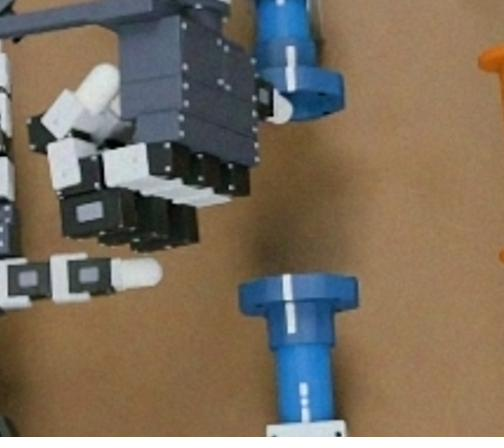

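move:
  arm2: {"target":[-0.070,-0.215,0.932,-0.4946,-0.4946,0.5053,0.5053],"speed":0.12}

move:
  arm2: {"target":[-0.070,-0.168,0.935,-0.4946,-0.4946,0.5053,0.5053],"speed":0.12}
  cameras: ["arm2_cam_wrist","cam_high"]

zoom_image:
  camera: "cam_high"
  region: [130, 190, 280, 320]

zoom_image:
  camera: "arm2_cam_wrist"
  region: [420, 250, 672, 504]

Scene clock: 1230.13 s.
Joint torques (N m): arm1=[0.85 -5.54 9.21 2 0 0.1] | arm2=[0.15 -17.55 15.68 1.5 0.07 -0.11] | arm3=[-0.09 -27.05 6.68 0.03 -0.97 -0.19] | arm4=[-1.61 3.31 8.2 2.61 0.2 -0.04]
Motor temperatures (°C): arm1=[24 28 39 27 27 26] | arm2=[26 31 41 28 26 25] | arm3=[28 52 47 28 27 28] | arm4=[28 27 39 26 25 25]
Heat: arm1: hottest joint3_rad 39 °C; arm2: hottest joint3_rad 41 °C; arm3: hottest joint2_rad 52 °C; arm4: hottest joint3_rad 39 °C.
move: arm2 off_target
Joint velocities: within noise
arm1, arm3, arm4: as last shown
arm2.joint_positions: joint1_rad=+0.320 joint2_rad=+2.559 joint3_rad=+2.007 joint4_rad=+0.516 joint5_rad=+0.332 joint6_rad=+0.011 hand_index_mcp=+0.768 hand_index_abd=+0.001 hand_index_pip=+0.581 hand_index_dip=+0.697 hand_middle_mcp=+0.763 hand_middle_abd=+0.001 hand_middle_pip=+0.577 hand_middle_dip=+0.696 hand_ring_mcp=+0.763 hand_ring_abd=+0.001 hand_ring_pip=+0.577 hand_ring_dip=+0.696 hand_thumb_cmc=+0.722 hand_thumb_axl=-0.398 hand_thumb_mcp=+0.233 hand_thumb_ipl=+0.169 hand_current_limit=+0.780 hand_speed=-0.600
arm2.joint_status: not commanded
arm2.hand_state: goal,goal,goal,goal,goal,goal,goal,goal,goal,goal,goal,goal,goal,goal,goal,goal
arm2.index_mcp_current_ma: 5
arm2.index_abd_current_ma: 0
arm2.index_pip_current_ma: 1
arm2.index_dip_current_ma: 0
arm2.middle_mcp_current_ma: 2
arm2.middle_abd_current_ma: 0
arm2.middle_pip_current_ma: 0
arm2.middle_dip_current_ma: 0
arm2.ring_mcp_current_ma: 2
arm2.ring_abd_current_ma: 0
arm2.ring_pip_current_ma: 0
arm2.ring_dip_current_ma: 0
arm2.thumb_cmc_current_ma: 2
arm2.thumb_axl_current_ma: 0
arm2.thumb_mcp_current_ma: 0
arm2.thumb_ipl_current_ma: 0
arm2.hand_goal_index_mcp: 0.754
arm2.hand_goal_index_abd: 0.000
arm2.hand_goal_index_pip: 0.576
arm2.hand_goal_index_dip: 0.696
arm2.hand_goal_middle_mcp: 0.754
arm2.hand_goal_middle_abd: 0.000
arm2.hand_goal_middle_pip: 0.576
arm2.hand_goal_middle_dip: 0.696
arm2.hand_goal_ring_mcp: 0.754
arm2.hand_goal_ring_abd: 0.000
arm2.hand_goal_ring_pip: 0.576
arm2.hand_goal_ring_dip: 0.696
arm2.hand_goal_thumb_cmc: 0.714
arm2.hand_goal_thumb_axl: -0.400
arm2.hand_goal_thumb_mcp: 0.230
arm2.hand_goal_thumb_ipl: 0.170
arm2.hand: x=-0.0583 y=-0.2153 z=+0.9179 quat_wxyz=(-0.486, -0.505, +0.512, +0.497) (m; scene frame)
arm2.hand_target: x=-0.0677 y=-0.2144 z=+0.9320 quat_wxyz=(-0.494, -0.495, +0.505, +0.505) (m; scene frame)
arm2.hand_status: off_target (0.018 m and 1.9 deg from the pose sent, 0.044 m and 1.9 deg at the start)
pictures: none

Scene clock: 1231.60 s.
Joint torques (N m): arm1=[0.85 -5.54 9.22 1.99 0 0.1] | arm2=[0.09 -20.6 10.02 2.47 0.07 -0.12] | arm3=[-0.09 -26.99 6.68 -0.02 -0.97 -0.19] | arm4=[-1.03 3.55 8.16 2.65 0.22 -0.11]
Motor temperatures (°C): arm1=[24 28 39 27 27 26] | arm2=[26 31 41 28 26 25] | arm3=[28 52 47 28 27 28] | arm4=[28 27 39 26 25 25]
Heat: arm1: hottest joint3_rad 39 °C; arm2: hottest joint3_rad 41 °C; arm3: hottest joint2_rad 52 °C; arm4: hottest joint3_rad 39 °C.
move: arm2 off_target
Joint velocities: within noise
arm1, arm3, arm4: as last shown
arm2.joint_positions: joint1_rad=+0.259 joint2_rad=+2.559 joint3_rad=+2.007 joint4_rad=+0.516 joint5_rad=+0.275 joint6_rad=+0.011 hand_index_mcp=+0.768 hand_index_abd=+0.001 hand_index_pip=+0.581 hand_index_dip=+0.697 hand_middle_mcp=+0.763 hand_middle_abd=+0.001 hand_middle_pip=+0.577 hand_middle_dip=+0.696 hand_ring_mcp=+0.763 hand_ring_abd=+0.001 hand_ring_pip=+0.577 hand_ring_dip=+0.696 hand_thumb_cmc=+0.722 hand_thumb_axl=-0.398 hand_thumb_mcp=+0.233 hand_thumb_ipl=+0.169 hand_current_limit=+0.780 hand_speed=-0.600
arm2.joint_status: not commanded
arm2.hand_state: goal,goal,goal,goal,goal,goal,goal,goal,goal,goal,goal,goal,goal,goal,goal,goal
arm2.index_mcp_current_ma: 5
arm2.index_abd_current_ma: 0
arm2.index_pip_current_ma: 1
arm2.index_dip_current_ma: 0
arm2.middle_mcp_current_ma: 2
arm2.middle_abd_current_ma: 0
arm2.middle_pip_current_ma: 0
arm2.middle_dip_current_ma: 0
arm2.ring_mcp_current_ma: 2
arm2.ring_abd_current_ma: 0
arm2.ring_pip_current_ma: 0
arm2.ring_dip_current_ma: 0
arm2.thumb_cmc_current_ma: 2
arm2.thumb_axl_current_ma: 0
arm2.thumb_mcp_current_ma: 0
arm2.thumb_ipl_current_ma: 0
arm2.hand_goal_index_mcp: 0.754
arm2.hand_goal_index_abd: 0.000
arm2.hand_goal_index_pip: 0.576
arm2.hand_goal_index_dip: 0.696
arm2.hand_goal_middle_mcp: 0.754
arm2.hand_goal_middle_abd: 0.000
arm2.hand_goal_middle_pip: 0.576
arm2.hand_goal_middle_dip: 0.696
arm2.hand_goal_ring_mcp: 0.754
arm2.hand_goal_ring_abd: 0.000
arm2.hand_goal_ring_pip: 0.576
arm2.hand_goal_ring_dip: 0.696
arm2.hand_goal_thumb_cmc: 0.714
arm2.hand_goal_thumb_axl: -0.400
arm2.hand_goal_thumb_mcp: 0.230
arm2.hand_goal_thumb_ipl: 0.170
arm2.hand: x=-0.0714 y=-0.1694 z=+0.9179 quat_wxyz=(-0.486, -0.503, +0.514, +0.497) (m; scene frame)
arm2.hand_target: x=-0.0701 y=-0.1679 z=+0.9350 quat_wxyz=(-0.495, -0.495, +0.505, +0.505) (m; scene frame)
arm2.hand_status: off_target (0.017 m and 2.0 deg from the pose sent, 0.052 m and 1.9 deg at the start)
pictures: arm2_cam_wrist, cam_high
camera_calibration:
arm2_cam_wrist: T_world_to_cam=[[-0.00880058, 0.813295, 0.581786, -0.360061], [0.742337, 0.395122, -0.541123, 0.574293], [-0.669969, 0.427119, -0.607216, 0.702357], [0, 0, 0, 1]] pos_world=[0.0410695, -0.23407, 0.946724]

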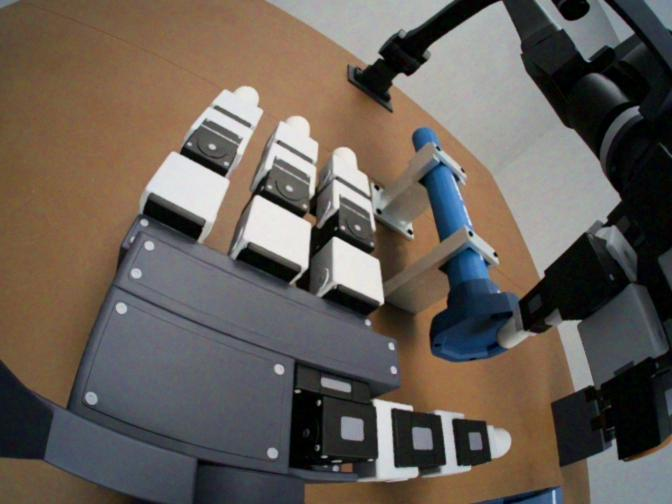

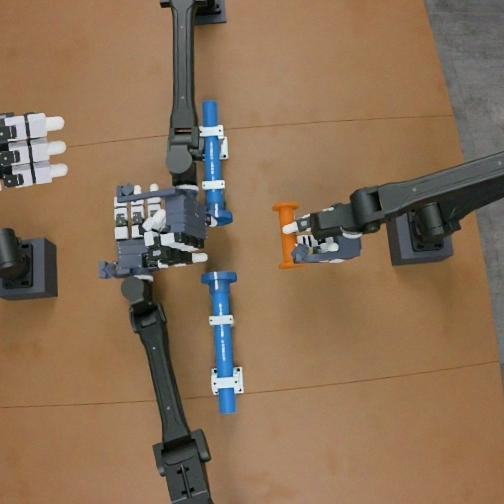

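Scaled by 3.360 from the camera's 504x504 image, which has a finer 720x720 frame.

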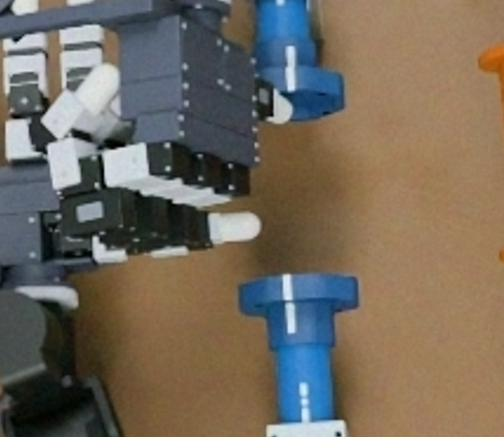

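Scaled by 1.984 from the camera's 672x504 image, which has a finer 960x720 frame.

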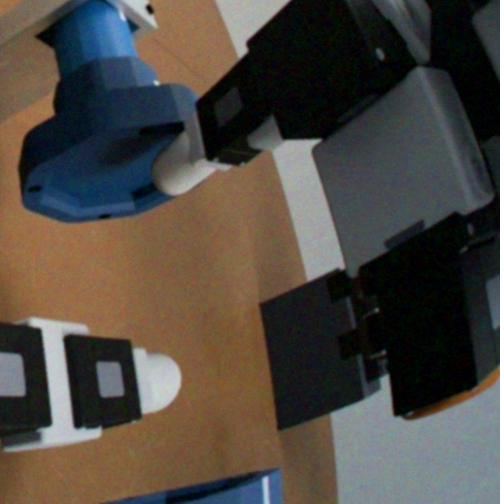

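zoom_image:
  camera: "arm2_cam_wrist"
  region: [410, 260, 560, 380]

Scaled by 3.360 from the camera's 672x504 image, which has a finer 960x720 frame.

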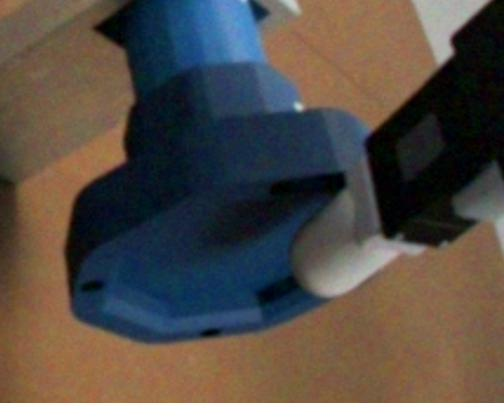

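move:
  arm3: {"target":[0.0560,-0.1540,1.015,-0.1154,0.6951,-0.1303,0.6977],"speed":0.06}
  cameras: ["arm2_cam_wrist","cam_high"]

zoom_image:
  camera: "cam_high"
  region: [130, 190, 280, 320]

zoom_image:
  camera: "arm2_cam_wrist"
  region: [410, 260, 560, 380]

Scene clock: 1286.87 s.
Joint torques (N m): arm1=[0.85 -5.54 9.21 1.99 0 0.1] | arm2=[0.73 -20.72 9.98 2.5 0.08 -0.13] | arm3=[-0.26 -22.36 15.66 1.47 -0.47 -0.16] | arm4=[-1.67 3.96 8.28 2.65 0.21 -0.1]
Motor temperatures (°C): arm1=[24 28 39 27 27 26] | arm2=[26 36 37 28 26 25] | arm3=[28 54 46 28 28 28] | arm4=[28 27 39 26 25 25]
Heat: arm1: hottest joint3_rad 39 °C; arm2: hottest joint3_rad 37 °C; arm3: hottest joint2_rad 54 °C; arm4: hottest joint3_rad 39 °C.
move: arm3 off_target
Joint velocities: within noise
arm1, arm2, arm4: as last shown
arm3.joint_positions: joint1_rad=-0.076 joint2_rad=+2.163 joint3_rad=+1.914 joint4_rad=+0.207 joint5_rad=-0.064 joint6_rad=+1.912 hand_index_mcp=-0.418 hand_index_abd=+0.000 hand_index_pip=-0.678 hand_index_dip=-0.098 hand_middle_mcp=-0.420 hand_middle_abd=+0.000 hand_middle_pip=-0.678 hand_middle_dip=-0.098 hand_ring_mcp=-0.417 hand_ring_abd=+0.000 hand_ring_pip=-0.679 hand_ring_dip=-0.098 hand_thumb_cmc=+0.702 hand_thumb_axl=-0.424 hand_thumb_mcp=+0.261 hand_thumb_ipl=+0.180 hand_current_limit=+0.780 hand_speed=-0.300
arm3.joint_status: not commanded
arm3.hand_state: goal,goal,goal,goal,goal,goal,goal,goal,goal,goal,goal,goal,goal,goal,goal,goal
arm3.index_mcp_current_ma: 4
arm3.index_abd_current_ma: 0
arm3.index_pip_current_ma: 3
arm3.index_dip_current_ma: 4
arm3.middle_mcp_current_ma: 0
arm3.middle_abd_current_ma: 0
arm3.middle_pip_current_ma: 2
arm3.middle_dip_current_ma: 4
arm3.ring_mcp_current_ma: 5
arm3.ring_abd_current_ma: 0
arm3.ring_pip_current_ma: 2
arm3.ring_dip_current_ma: 4
arm3.thumb_cmc_current_ma: -29
arm3.thumb_axl_current_ma: -8
arm3.thumb_mcp_current_ma: 1
arm3.thumb_ipl_current_ma: 0
arm3.hand_goal_index_mcp: -0.420
arm3.hand_goal_index_abd: 0.000
arm3.hand_goal_index_pip: -0.680
arm3.hand_goal_index_dip: -0.100
arm3.hand_goal_middle_mcp: -0.420
arm3.hand_goal_middle_abd: 0.000
arm3.hand_goal_middle_pip: -0.680
arm3.hand_goal_middle_dip: -0.100
arm3.hand_goal_ring_mcp: -0.420
arm3.hand_goal_ring_abd: 0.000
arm3.hand_goal_ring_pip: -0.680
arm3.hand_goal_ring_dip: -0.100
arm3.hand_goal_thumb_cmc: 0.714
arm3.hand_goal_thumb_axl: -0.420
arm3.hand_goal_thumb_mcp: 0.260
arm3.hand_goal_thumb_ipl: 0.180
arm3.hand: x=+0.0463 y=-0.1409 z=+0.9759 quat_wxyz=(-0.113, +0.712, -0.130, +0.681) (m; scene frame)
arm3.hand_target: x=+0.0523 y=-0.1536 z=+1.0150 quat_wxyz=(-0.115, +0.695, -0.130, +0.698) (m; scene frame)
arm3.hand_status: off_target (0.042 m and 2.7 deg from the pose sent, 0.053 m and 2.2 deg at the start)
pictures: arm2_cam_wrist, cam_high
camera_calibration:
arm2_cam_wrist: T_world_to_cam=[[-0.00880058, 0.813295, 0.581786, -0.360061], [0.742337, 0.395122, -0.541123, 0.574293], [-0.669969, 0.427119, -0.607216, 0.702357], [0, 0, 0, 1]] pos_world=[0.0410695, -0.23407, 0.946724]

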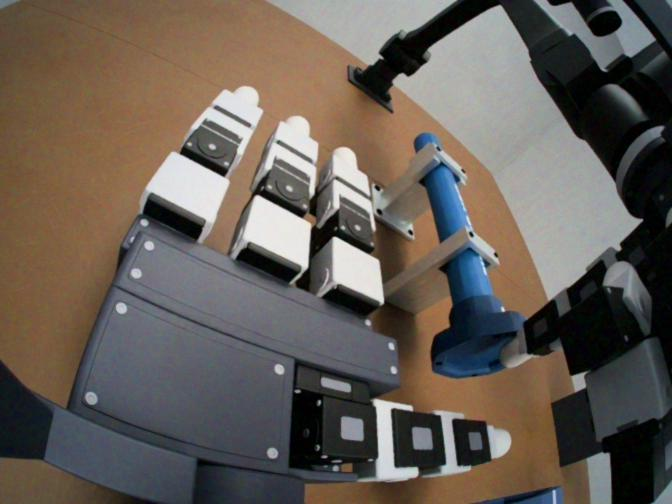

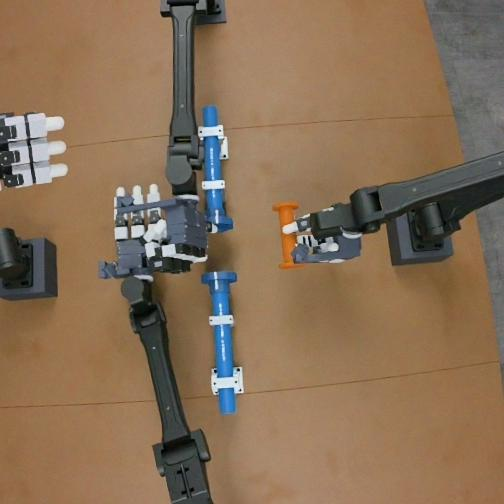

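Scaled by 3.360 from the camera's 504x504 image, which has a finer 720x720 frame.

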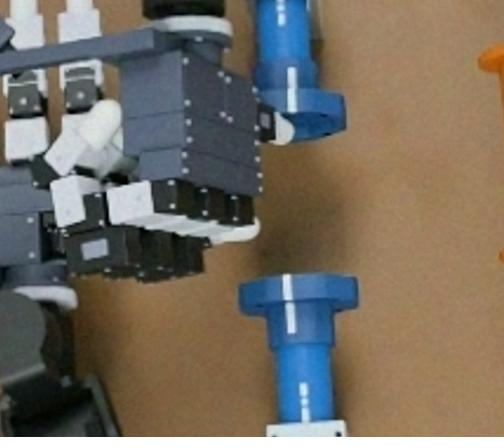

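Scaled by 3.360 from the camera's 672x504 image, which has a finer 960x720 frame.

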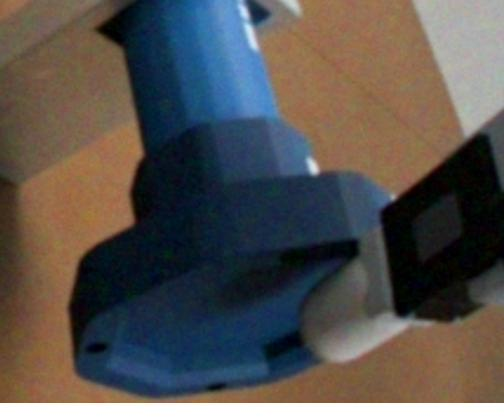

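move:
  arm3: {"target":[0.0700,-0.1600,1.035,-0.1154,0.6951,-0.1303,0.6977],"speed":0.06}
  cameras: ["arm2_cam_wrist","cam_high"]

zoom_image:
  camera: "cam_high"
  region: [130, 190, 280, 320]

zoom_image:
  camera: "arm2_cam_wrist"
  region: [410, 260, 560, 380]

Scene clock: 1294.57 s.
Joint torques (N m): arm1=[0.85 -5.54 9.21 1.99 0 0.1] | arm2=[0.67 -21.07 9.76 2.41 0.08 -0.12] | arm3=[0.73 -21.07 15.82 1.78 -0.19 -0.15] | arm4=[-1.14 3.55 8.34 2.59 0.18 -0.07]
Motor temperatures (°C): arm1=[24 28 39 27 27 26] | arm2=[26 36 37 28 26 25] | arm3=[28 52 48 28 27 28] | arm4=[28 27 39 26 25 25]
Heat: arm1: hottest joint3_rad 39 °C; arm2: hottest joint3_rad 37 °C; arm3: hottest joint2_rad 52 °C; arm4: hottest joint3_rad 39 °C.
move: arm3 off_target
Joint velocities: within noise
arm1, arm2, arm4: as last shown
arm3.joint_positions: joint1_rad=-0.095 joint2_rad=+2.184 joint3_rad=+2.038 joint4_rad=+0.114 joint5_rad=-0.077 joint6_rad=+1.912 hand_index_mcp=-0.418 hand_index_abd=+0.000 hand_index_pip=-0.678 hand_index_dip=-0.098 hand_middle_mcp=-0.420 hand_middle_abd=+0.000 hand_middle_pip=-0.678 hand_middle_dip=-0.098 hand_ring_mcp=-0.417 hand_ring_abd=+0.000 hand_ring_pip=-0.679 hand_ring_dip=-0.098 hand_thumb_cmc=+0.703 hand_thumb_axl=-0.422 hand_thumb_mcp=+0.258 hand_thumb_ipl=+0.180 hand_current_limit=+0.780 hand_speed=-0.300
arm3.joint_status: not commanded
arm3.hand_state: goal,goal,goal,goal,goal,goal,goal,goal,goal,goal,goal,goal,goal,goal,goal,goal
arm3.index_mcp_current_ma: 4
arm3.index_abd_current_ma: 0
arm3.index_pip_current_ma: 3
arm3.index_dip_current_ma: 4
arm3.middle_mcp_current_ma: 0
arm3.middle_abd_current_ma: 0
arm3.middle_pip_current_ma: 2
arm3.middle_dip_current_ma: 4
arm3.ring_mcp_current_ma: 5
arm3.ring_abd_current_ma: 0
arm3.ring_pip_current_ma: 2
arm3.ring_dip_current_ma: 4
arm3.thumb_cmc_current_ma: -27
arm3.thumb_axl_current_ma: -5
arm3.thumb_mcp_current_ma: -4
arm3.thumb_ipl_current_ma: 0
arm3.hand_goal_index_mcp: -0.420
arm3.hand_goal_index_abd: 0.000
arm3.hand_goal_index_pip: -0.680
arm3.hand_goal_index_dip: -0.100
arm3.hand_goal_middle_mcp: -0.420
arm3.hand_goal_middle_abd: 0.000
arm3.hand_goal_middle_pip: -0.680
arm3.hand_goal_middle_dip: -0.100
arm3.hand_goal_ring_mcp: -0.420
arm3.hand_goal_ring_abd: 0.000
arm3.hand_goal_ring_pip: -0.680
arm3.hand_goal_ring_dip: -0.100
arm3.hand_goal_thumb_cmc: 0.714
arm3.hand_goal_thumb_axl: -0.420
arm3.hand_goal_thumb_mcp: 0.260
arm3.hand_goal_thumb_ipl: 0.180
arm3.hand: x=+0.0586 y=-0.1570 z=+1.0106 quat_wxyz=(-0.112, +0.709, -0.131, +0.684) (m; scene frame)
arm3.hand_target: x=+0.0674 y=-0.1595 z=+1.0347 quat_wxyz=(-0.116, +0.695, -0.130, +0.698) (m; scene frame)
arm3.hand_status: off_target (0.027 m and 2.2 deg from the pose sent, 0.067 m and 2.7 deg at the start)
pictures: arm2_cam_wrist, cam_high
camera_calibration:
arm2_cam_wrist: T_world_to_cam=[[-0.00880058, 0.813295, 0.581786, -0.360061], [0.742337, 0.395122, -0.541123, 0.574293], [-0.669969, 0.427119, -0.607216, 0.702357], [0, 0, 0, 1]] pos_world=[0.0410695, -0.23407, 0.946724]

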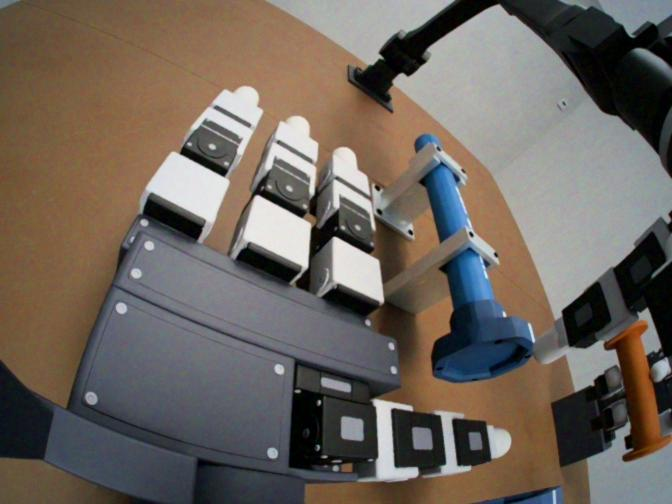

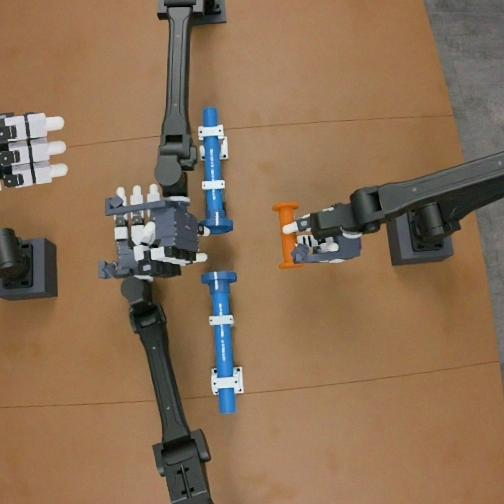

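Scaled by 3.360 from the camera's 504x504 image, which has a finer 720x720 frame.

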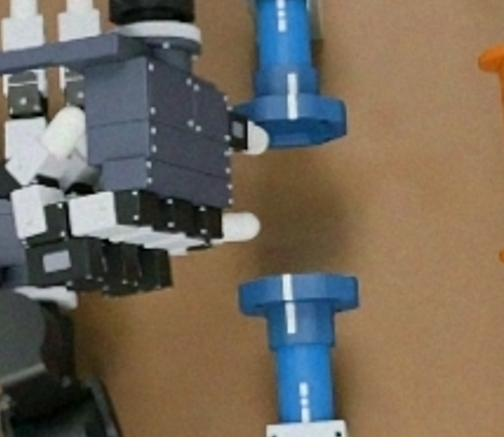

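Scaled by 3.360 from the camera's 672x504 image, which has a finer 960x720 frame.

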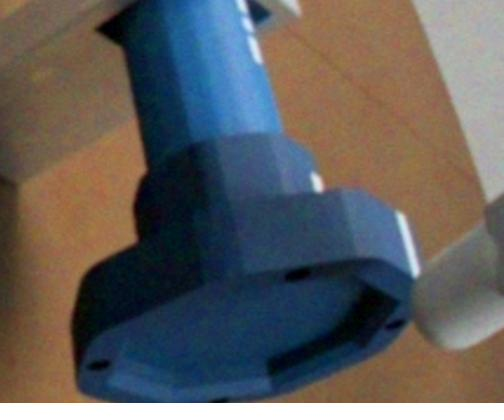

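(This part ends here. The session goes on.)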